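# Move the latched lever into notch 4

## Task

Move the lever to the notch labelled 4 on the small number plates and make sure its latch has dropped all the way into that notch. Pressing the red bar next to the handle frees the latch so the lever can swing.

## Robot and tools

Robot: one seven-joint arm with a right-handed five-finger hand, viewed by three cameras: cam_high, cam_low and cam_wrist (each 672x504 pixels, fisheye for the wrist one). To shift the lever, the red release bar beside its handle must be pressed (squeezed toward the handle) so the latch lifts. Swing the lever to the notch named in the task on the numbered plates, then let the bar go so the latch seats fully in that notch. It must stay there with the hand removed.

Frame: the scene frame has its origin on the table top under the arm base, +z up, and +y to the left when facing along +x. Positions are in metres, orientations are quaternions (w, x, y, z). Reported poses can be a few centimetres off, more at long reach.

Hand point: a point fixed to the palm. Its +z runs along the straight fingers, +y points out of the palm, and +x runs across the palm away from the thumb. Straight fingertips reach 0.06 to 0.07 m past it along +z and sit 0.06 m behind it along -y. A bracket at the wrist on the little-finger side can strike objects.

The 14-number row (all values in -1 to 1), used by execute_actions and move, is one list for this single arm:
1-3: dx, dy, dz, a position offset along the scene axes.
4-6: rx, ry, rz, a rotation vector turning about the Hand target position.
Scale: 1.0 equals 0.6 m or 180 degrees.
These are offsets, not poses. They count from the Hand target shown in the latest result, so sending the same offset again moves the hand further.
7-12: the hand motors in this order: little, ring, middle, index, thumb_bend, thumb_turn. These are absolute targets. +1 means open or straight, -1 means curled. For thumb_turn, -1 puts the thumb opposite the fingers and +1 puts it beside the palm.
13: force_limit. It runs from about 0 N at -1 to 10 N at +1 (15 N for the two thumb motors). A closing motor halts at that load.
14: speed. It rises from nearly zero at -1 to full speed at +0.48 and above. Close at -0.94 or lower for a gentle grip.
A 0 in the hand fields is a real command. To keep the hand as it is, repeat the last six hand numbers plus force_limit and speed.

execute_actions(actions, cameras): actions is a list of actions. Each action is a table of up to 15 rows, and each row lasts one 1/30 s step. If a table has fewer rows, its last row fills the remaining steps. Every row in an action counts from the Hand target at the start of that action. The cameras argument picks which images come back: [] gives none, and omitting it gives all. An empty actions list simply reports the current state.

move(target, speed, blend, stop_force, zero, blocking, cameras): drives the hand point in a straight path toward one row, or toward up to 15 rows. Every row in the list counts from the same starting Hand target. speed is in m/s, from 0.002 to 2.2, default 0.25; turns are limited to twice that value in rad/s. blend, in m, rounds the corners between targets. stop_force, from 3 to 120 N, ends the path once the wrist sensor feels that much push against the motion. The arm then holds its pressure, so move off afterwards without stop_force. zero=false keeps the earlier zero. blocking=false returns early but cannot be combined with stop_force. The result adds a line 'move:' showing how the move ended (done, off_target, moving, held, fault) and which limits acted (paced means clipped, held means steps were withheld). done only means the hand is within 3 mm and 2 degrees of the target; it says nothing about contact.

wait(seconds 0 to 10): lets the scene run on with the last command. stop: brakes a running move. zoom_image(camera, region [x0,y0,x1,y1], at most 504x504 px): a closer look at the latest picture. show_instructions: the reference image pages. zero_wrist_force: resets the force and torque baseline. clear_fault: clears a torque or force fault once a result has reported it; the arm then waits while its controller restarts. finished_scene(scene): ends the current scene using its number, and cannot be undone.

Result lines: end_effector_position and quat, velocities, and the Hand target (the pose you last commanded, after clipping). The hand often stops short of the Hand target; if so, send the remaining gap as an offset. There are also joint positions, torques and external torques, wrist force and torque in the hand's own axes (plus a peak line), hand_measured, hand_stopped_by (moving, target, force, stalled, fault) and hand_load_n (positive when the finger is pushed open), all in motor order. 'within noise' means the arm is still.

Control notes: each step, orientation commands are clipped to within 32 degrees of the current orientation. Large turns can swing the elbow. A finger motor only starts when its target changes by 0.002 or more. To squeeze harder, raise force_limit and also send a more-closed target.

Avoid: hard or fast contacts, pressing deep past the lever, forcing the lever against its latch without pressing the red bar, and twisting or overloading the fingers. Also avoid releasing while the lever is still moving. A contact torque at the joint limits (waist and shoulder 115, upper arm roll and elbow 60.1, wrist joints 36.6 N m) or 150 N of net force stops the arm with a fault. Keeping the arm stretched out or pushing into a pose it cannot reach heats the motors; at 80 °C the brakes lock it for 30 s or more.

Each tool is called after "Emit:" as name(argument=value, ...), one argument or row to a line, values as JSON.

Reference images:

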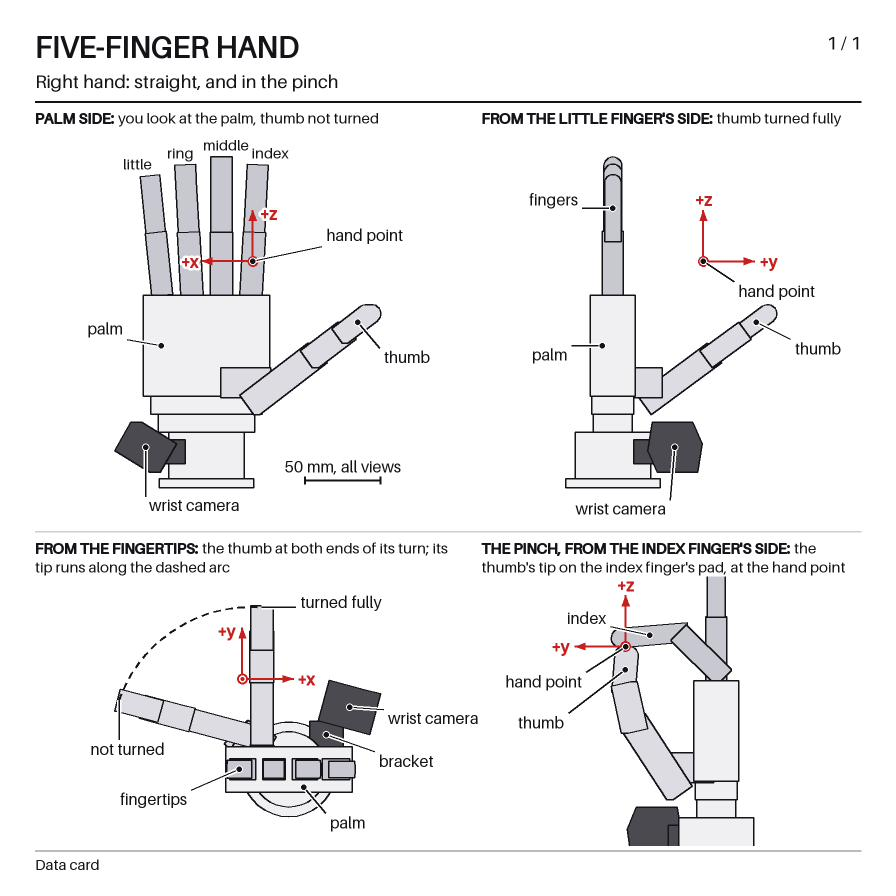

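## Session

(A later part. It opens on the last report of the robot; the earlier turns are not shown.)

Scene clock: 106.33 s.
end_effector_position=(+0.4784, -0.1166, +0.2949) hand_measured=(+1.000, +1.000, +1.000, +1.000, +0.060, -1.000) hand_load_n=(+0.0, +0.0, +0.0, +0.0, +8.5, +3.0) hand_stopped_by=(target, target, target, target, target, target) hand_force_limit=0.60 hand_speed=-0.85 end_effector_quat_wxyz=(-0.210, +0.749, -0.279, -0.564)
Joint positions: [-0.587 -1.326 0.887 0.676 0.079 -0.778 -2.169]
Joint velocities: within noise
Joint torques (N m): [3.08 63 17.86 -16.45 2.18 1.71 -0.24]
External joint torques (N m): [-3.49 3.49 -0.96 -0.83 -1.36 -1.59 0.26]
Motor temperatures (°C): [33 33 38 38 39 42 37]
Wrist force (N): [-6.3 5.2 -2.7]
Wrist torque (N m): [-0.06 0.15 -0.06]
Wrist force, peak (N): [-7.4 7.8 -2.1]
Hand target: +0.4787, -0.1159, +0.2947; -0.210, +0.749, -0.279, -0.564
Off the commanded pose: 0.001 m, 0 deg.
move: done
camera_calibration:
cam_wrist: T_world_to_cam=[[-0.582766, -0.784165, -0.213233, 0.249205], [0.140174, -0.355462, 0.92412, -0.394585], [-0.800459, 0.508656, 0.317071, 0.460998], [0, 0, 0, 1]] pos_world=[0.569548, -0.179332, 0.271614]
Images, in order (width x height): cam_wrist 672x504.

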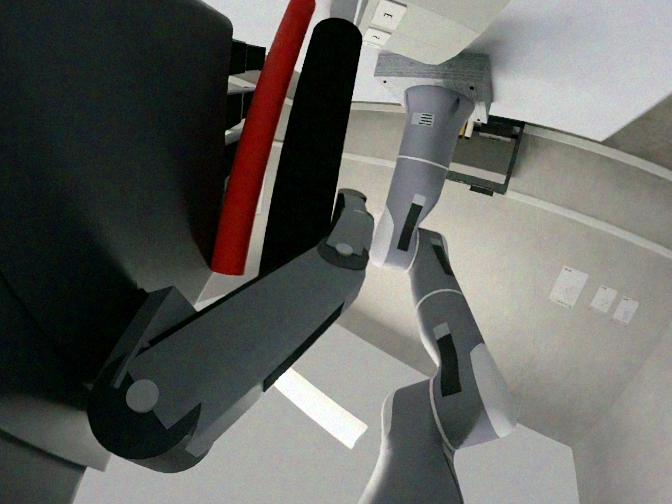

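Emit:
move(
  target=[0.0122,-0.0106,-0.0037,0.0089,0.0104,0,1,1,1,1,0.055,-1,0.6,-0.85],
  speed=0.012,
  cameras=["cam_low","cam_wrist"],
)

Emit:
zoom_image(
  camera="cam_low",
  region=[380, 130, 460, 210],
)

Scene clock: 109.13 s.
end_effector_position=(+0.4860, -0.1223, +0.2923) hand_measured=(+1.000, +1.000, +1.000, +1.000, +0.058, -1.000) hand_load_n=(+0.0, +0.0, +0.0, +0.0, +0.0, +0.0) hand_stopped_by=(target, target, target, target, target, target) hand_force_limit=0.60 hand_speed=-0.85 end_effector_quat_wxyz=(-0.216, +0.736, -0.275, -0.579)
Joint positions: [-0.555 -1.387 0.894 0.558 0.094 -0.857 -2.145]
Joint velocities: within noise
Joint torques (N m): [0.07 66.33 15.77 -16.58 1.78 -0.43 -0.12]
External joint torques (N m): [-0.49 1.72 -0.44 -0.24 -0.69 0.4 0.15]
Motor temperatures (°C): [33 33 38 38 39 42 37]
Wrist force (N): [-1.3 -1.3 -0.7]
Wrist torque (N m): [-0.35 -0.03 -0.11]
Wrist force, peak (N): [-6.2 6.2 0.3]
Hand target: +0.4860, -0.1222, +0.2924; -0.216, +0.736, -0.275, -0.580
Off the commanded pose: 0.000 m, 0 deg.
move: done
camera_calibration:
cam_wrist: T_world_to_cam=[[-0.590049, -0.777803, -0.216481, 0.253844], [0.169518, -0.381508, 0.908689, -0.408305], [-0.789371, 0.499473, 0.35696, 0.45278], [0, 0, 0, 1]] pos_world=[0.576407, -0.184483, 0.26435]
Images, in order (width x height): cam_low 672x504, cam_wrist 672x504.

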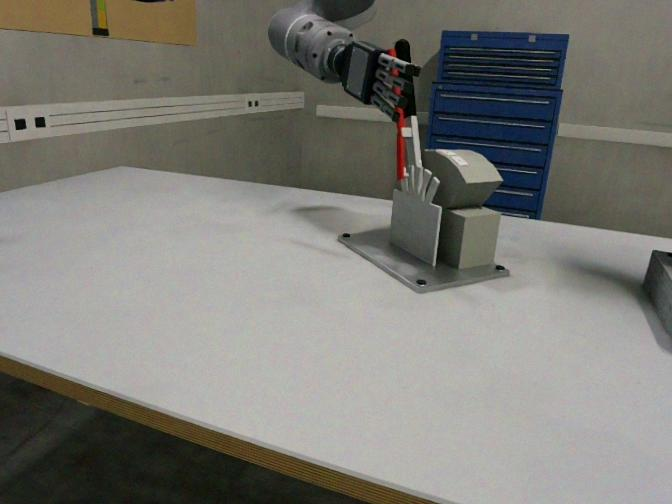

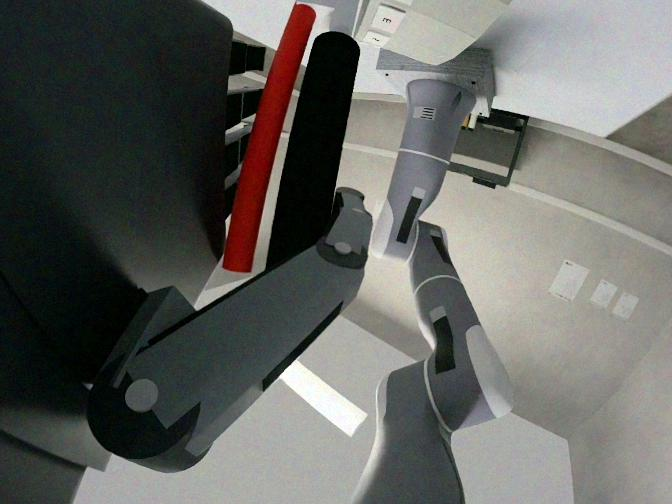

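Scaled by 6.300.

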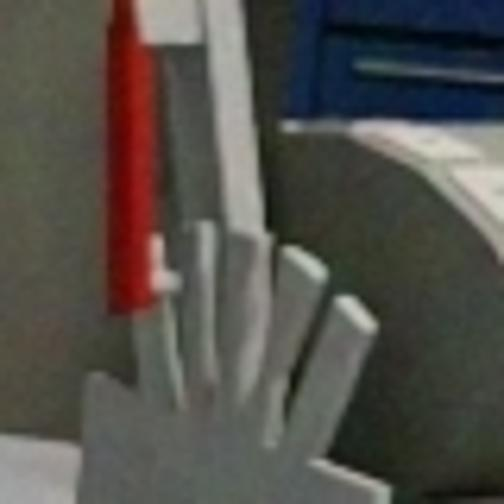

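Emit:
move(
  target=[0.0105,0.0121,0,0,0,0,1,1,1,1,0.6,-1,-0.4,-0.7],
  speed=0.05,
  cameras=[],
)

Emit:
move(
  target=[0,0,0,0,0,0,-0.6,-0.6,-0.6,-0.6,0.6,-1,-0.4,-0.7],
)

Emit:
zoom_image(
  camera="cam_low",
  region=[330, 20, 470, 210],
)

Emit:
zoom_image(
  camera="cam_high",
  region=[370, 190, 490, 350],
)

Scene clock: 113.27 s.
end_effector_position=(+0.4923, -0.1151, +0.2924) hand_measured=(+1.000, +1.000, +1.000, +1.000, +0.600, -1.000) hand_load_n=(+0.0, +0.5, +0.0, +0.0, +0.0, +0.0) hand_stopped_by=(target, target, target, target, target, target) hand_force_limit=-0.40 hand_speed=-0.70 end_effector_quat_wxyz=(-0.216, +0.736, -0.275, -0.580)
Joint positions: [-0.535 -1.397 0.897 0.533 0.099 -0.861 -2.134]
Joint velocities: within noise
Joint torques (N m): [-0.1 67 15.42 -16.41 1.61 -0.36 -0.18]
External joint torques (N m): [-0.33 1.39 -0.42 -0.36 -0.46 0.36 0.21]
Motor temperatures (°C): [33 33 38 38 39 42 37]
Wrist force (N): [-1.0 -1.4 -0.6]
Wrist torque (N m): [-0.36 -0.07 -0.10]
Wrist force, peak (N): [-1.3 1.6 0.7]
Hand target: +0.4923, -0.1150, +0.2924; -0.216, +0.736, -0.275, -0.580
Off the commanded pose: 0.000 m, 0 deg.
move: done
No camera images: "cameras" was empty.

Scene clock: 115.17 s.
end_effector_position=(+0.4923, -0.1145, +0.2924) hand_measured=(+0.452, +0.200, -0.104, -0.352, +0.600, -1.000) hand_load_n=(+0.5, -0.5, +1.5, +3.0, +0.0, +0.0) hand_stopped_by=(force, force, force, force, target, target) hand_force_limit=-0.40 hand_speed=-0.70 end_effector_quat_wxyz=(-0.216, +0.736, -0.274, -0.580)
Joint positions: [-0.535 -1.397 0.896 0.533 0.101 -0.861 -2.134]
Joint velocities: within noise
Joint torques (N m): [-1.5 67.53 14.52 -17.7 0.77 -0.07 -0.27]
External joint torques (N m): [1.08 0.9 0.47 0.92 0.37 0.06 0.31]
Motor temperatures (°C): [33 33 38 38 39 42 37]
Wrist force (N): [-2.6 -2.7 4.5]
Wrist torque (N m): [-0.39 -0.13 -0.18]
Wrist force, peak (N): [-3.3 -5.8 7.9]
Hand target: +0.4923, -0.1150, +0.2924; -0.216, +0.736, -0.275, -0.580
Off the commanded pose: 0.000 m, 0 deg.
move: done
camera_calibration:
cam_wrist: T_world_to_cam=[[-0.589623, -0.777964, -0.217063, 0.263603], [0.170177, -0.382379, 0.9082, -0.406859], [-0.789547, 0.498557, 0.357851, 0.45348], [0, 0, 0, 1]] pos_world=[0.582709, -0.176586, 0.264449]

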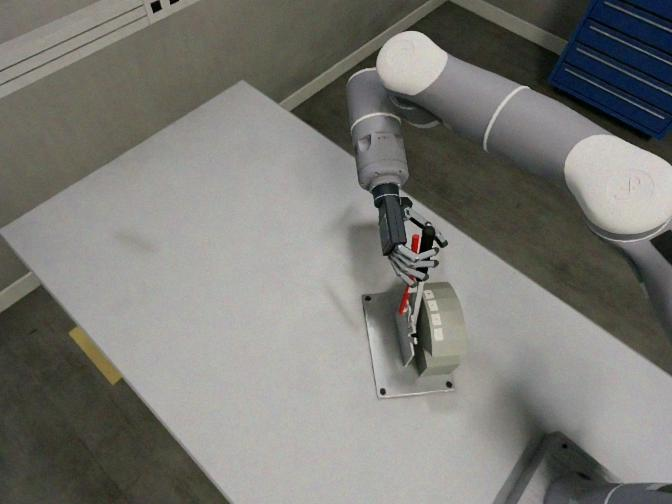

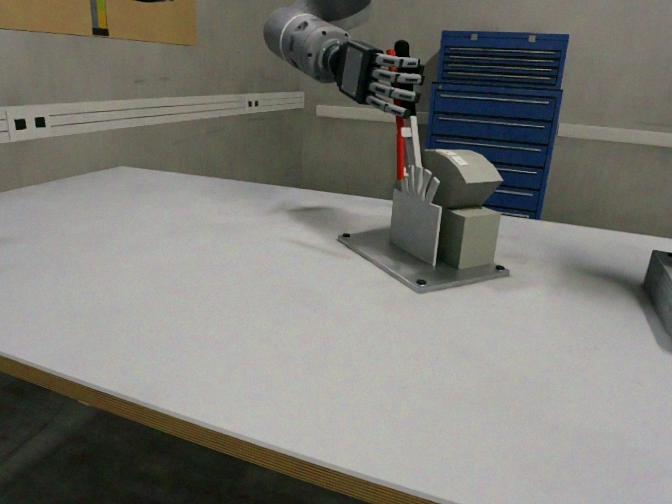

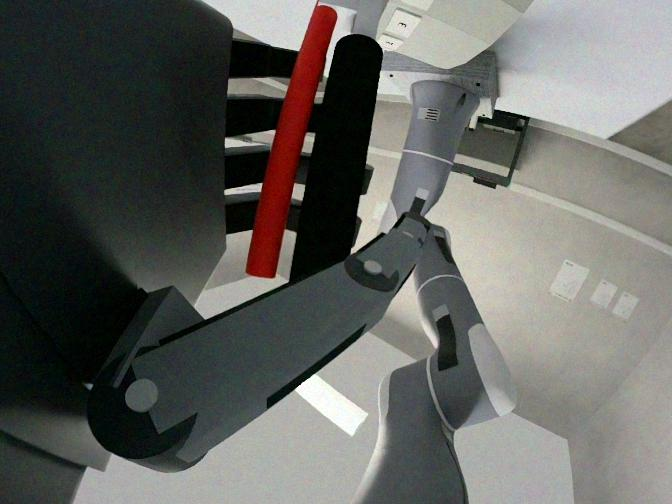

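Scaled by 2.653.

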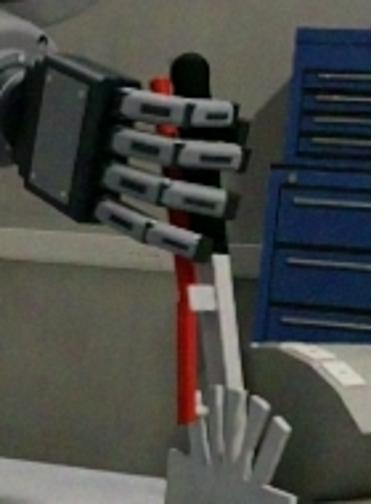

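Scaled by 3.150.

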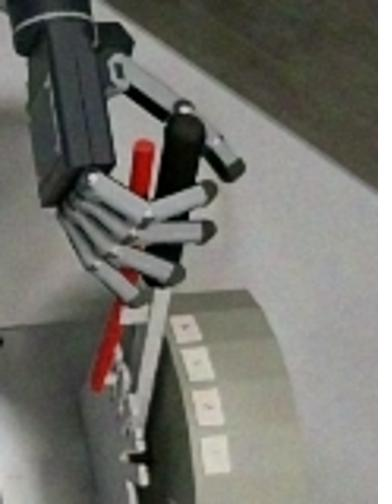

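Emit:
move(
  target=[0.0239,-0.0207,-0.0107,0.0182,0.021,0,-0.6,-0.6,-0.6,-0.6,0.6,-1,-0.4,-0.7],
  speed=0.015,
  stop_force=20,
)

Emit:
zoom_image(
  camera="cam_low",
  region=[380, 130, 460, 210],
)

Scene clock: 119.07 s.
end_effector_position=(+0.5042, -0.1241, +0.2876) hand_measured=(+0.452, +0.202, -0.104, -0.352, +0.600, -1.000) hand_load_n=(+4.0, +3.0, +1.5, +6.0, +0.0, -0.5) hand_stopped_by=(force, force, force, force, target, target) hand_force_limit=-0.40 hand_speed=-0.70 end_effector_quat_wxyz=(-0.226, +0.714, -0.265, -0.607) end_effector_velocity=(+0.000, +0.000, +0.000) end_effector_angular_velocity=(+0.003, -0.002, +0.000)
Joint positions: [-0.448 -1.525 0.918 0.252 0.141 -1.038 -2.074]
Joint velocities: [0.001 0 -0.008 0 0.008 0 -0.004]
Joint torques (N m): [-8.4 68.23 6.17 -21.18 -1.65 1.51 -0.6]
External joint torques (N m): [7.96 2.51 4.07 5.24 3.31 -1.72 0.64]
Motor temperatures (°C): [33 34 38 38 39 42 37]
Wrist force (N): [-14.8 -6.9 20.5]
Wrist torque (N m): [-0.83 -0.97 -0.56]
Wrist force, peak (N): [-14.7 -6.4 22.3]
Hand target: +0.5042, -0.1253, +0.2871; -0.226, +0.715, -0.267, -0.606 (not the last commanded pose)
Off the commanded pose: 0.004 m, 1 deg.
move: contact
camera_calibration:
cam_wrist: T_world_to_cam=[[-0.599926, -0.768414, -0.222773, 0.270126], [0.220712, -0.426599, 0.877097, -0.430071], [-0.769009, 0.477025, 0.425527, 0.436846], [0, 0, 0, 1]] pos_world=[0.592916, -0.184285, 0.251501]

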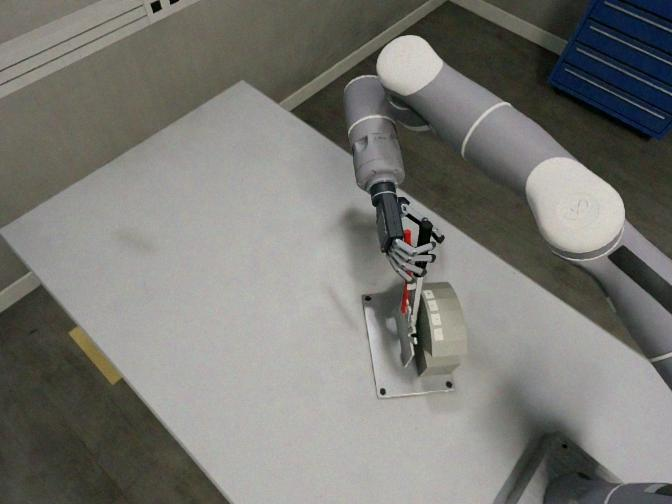

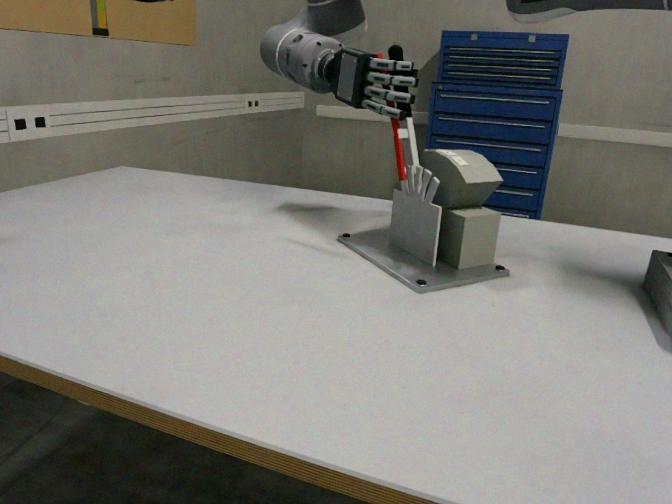

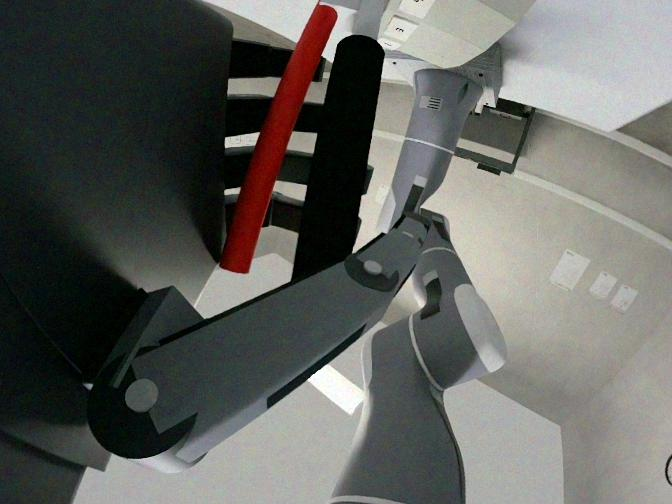

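Scaled by 6.300.

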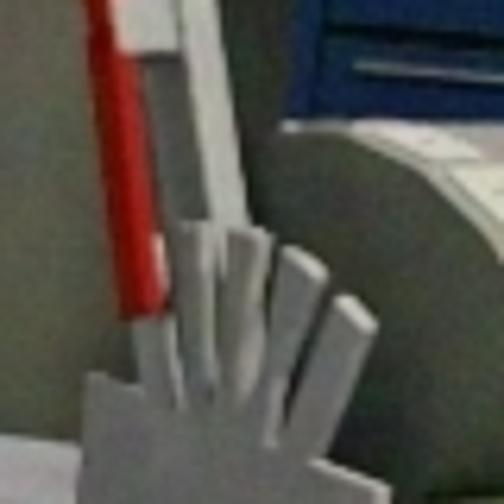

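Emit:
move(
  target=[-0.0125,0.0108,0.0,0,0,0,1,1,1,1,1,-1,-0.4,-0.3],
  speed=0.05,
  cameras=[],
)

Emit:
wait(
  seconds=1,
  cameras=["cam_high"],
)

Emit:
zoom_image(
  camera="cam_high",
  region=[390, 200, 490, 380],
)

Scene clock: 120.90 s.
end_effector_position=(+0.4970, -0.1183, +0.2872) hand_measured=(+1.000, +1.000, +1.000, +1.000, +1.000, -1.000) hand_load_n=(+0.0, +0.0, +0.0, +0.0, +0.0, +0.0) hand_stopped_by=(target, target, target, target, target, target) hand_force_limit=-0.40 hand_speed=-0.30 end_effector_quat_wxyz=(-0.226, +0.715, -0.266, -0.606)
Joint positions: [-0.493 -1.481 0.905 0.383 0.144 -0.966 -2.089]
Joint velocities: within noise
Joint torques (N m): [-4.11 68.74 11.88 -15.46 1.08 -2.41 -0.54]
External joint torques (N m): [3.68 1.04 0.82 -0.7 0.51 2.18 0.57]
Motor temperatures (°C): [33 34 38 38 39 42 37]
Wrist force (N): [-0.1 -9.6 -2.2]
Wrist torque (N m): [-0.59 -0.11 0.01]
Wrist force, peak (N): [-15.2 -6.5 20.8]
Hand target: +0.4967, -0.1189, +0.2871; -0.226, +0.715, -0.267, -0.606
Off the commanded pose: 0.001 m, 0 deg.
move: done
No camera images: "cameras" was empty.

Scene clock: 121.90 s.
end_effector_position=(+0.4970, -0.1183, +0.2872) hand_measured=(+1.000, +1.000, +1.000, +1.000, +1.000, -1.000) hand_load_n=(+0.0, +0.0, +0.0, +0.0, +0.0, +0.0) hand_stopped_by=(target, target, target, target, target, target) hand_force_limit=-0.40 hand_speed=-0.30 end_effector_quat_wxyz=(-0.226, +0.715, -0.266, -0.606)
Joint positions: [-0.493 -1.481 0.905 0.383 0.144 -0.966 -2.089]
Joint velocities: within noise
Joint torques (N m): [-3.91 68.55 11.95 -15.55 1.06 -2.48 -0.5]
External joint torques (N m): [3.47 1.24 0.75 -0.61 0.52 2.26 0.53]
Motor temperatures (°C): [33 34 38 38 39 42 37]
Wrist force (N): [0.1 -9.6 -2.3]
Wrist torque (N m): [-0.58 -0.10 0.01]
Wrist force, peak (N): [-0.6 -9.7 -2.5]
Hand target: +0.4967, -0.1189, +0.2871; -0.226, +0.715, -0.267, -0.606
Off the commanded pose: 0.001 m, 0 deg.
wait: 1.00 s; at rest by 0.17 s
Images, in order (width x height): cam_high 672x504.

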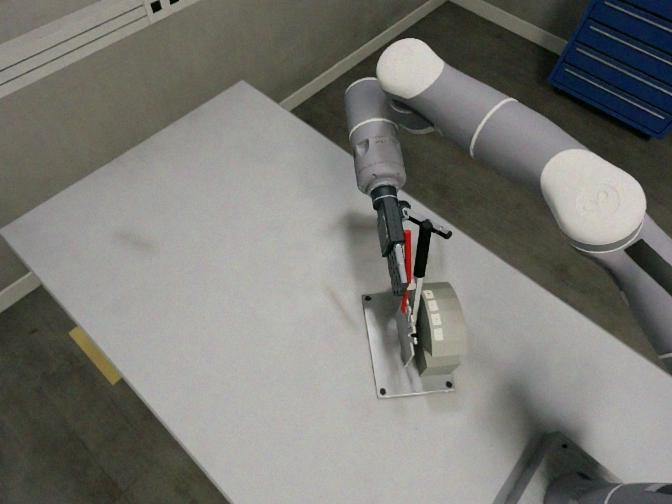

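Scaled by 2.800.

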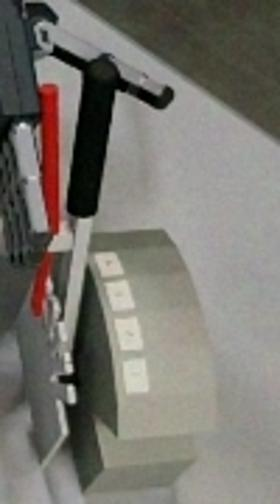

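Emit:
move(
  target=[0.016,0.0185,0.0,0,0,0,1,1,1,1,1,-1,-0.4,-0.3],
  speed=0.06,
  cameras=["cam_low","cam_wrist"],
)

Emit:
zoom_image(
  camera="cam_low",
  region=[380, 130, 460, 210],
)

Scene clock: 123.47 s.
end_effector_position=(+0.5064, -0.1077, +0.2870) hand_measured=(+1.000, +1.000, +1.000, +1.000, +1.000, -1.000) hand_load_n=(+0.0, +0.0, +0.0, +0.0, +0.0, -0.5) hand_stopped_by=(target, target, target, target, target, target) hand_force_limit=-0.40 hand_speed=-0.30 end_effector_quat_wxyz=(-0.226, +0.715, -0.267, -0.606)
Joint positions: [-0.459 -1.501 0.913 0.329 0.152 -0.979 -2.068]
Joint velocities: within noise
Joint torques (N m): [0 68.36 12.18 -15.78 2.33 -0.6 -0.08]
External joint torques (N m): [-0.44 1.92 -0.38 -0.26 -0.65 0.4 0.11]
Motor temperatures (°C): [33 34 38 38 39 42 37]
Wrist force (N): [-0.1 -0.4 -0.7]
Wrist torque (N m): [-0.20 -0.20 -0.01]
Wrist force, peak (N): [-0.6 -9.7 -2.4]
Hand target: +0.5063, -0.1078, +0.2871; -0.226, +0.715, -0.267, -0.606
Off the commanded pose: 0.000 m, 0 deg.
move: done
camera_calibration:
cam_wrist: T_world_to_cam=[[-0.60209, -0.767346, -0.220608, 0.284544], [0.218751, -0.424268, 0.878718, -0.42229], [-0.767877, 0.480809, 0.423305, 0.431466], [0, 0, 0, 1]] pos_world=[0.59501, -0.168272, 0.251204]
Images, in order (width x height): cam_low 672x504, cam_wrist 672x504.

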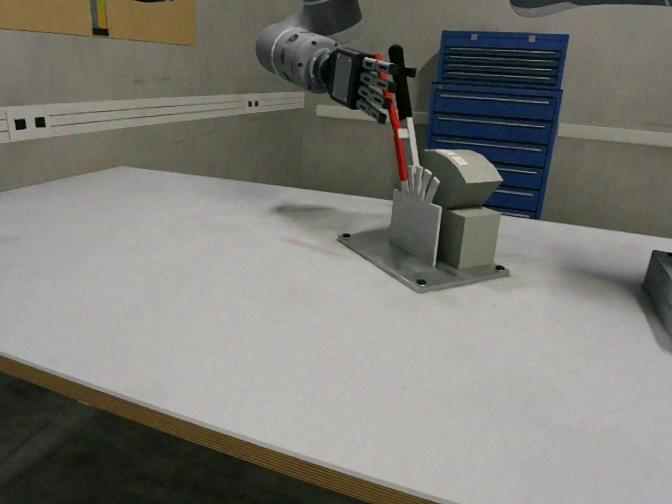

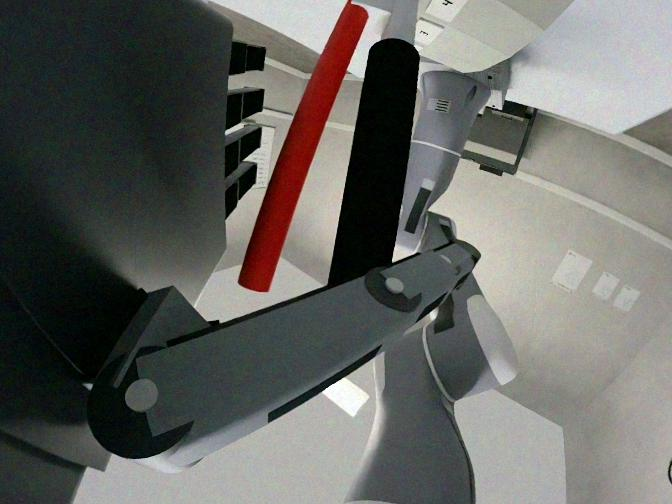

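Scaled by 6.300.

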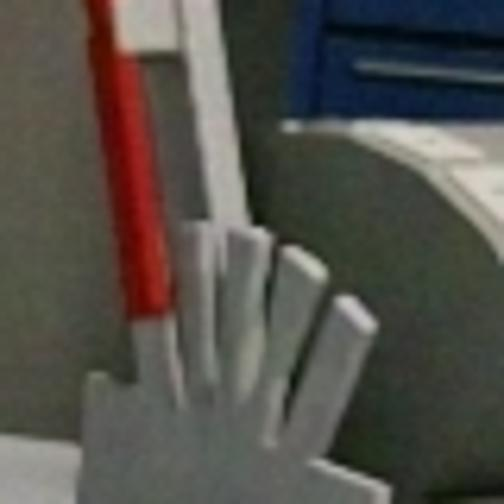

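Emit:
finished_scene(
  scene=1,
)

The scene is finished: the task was done.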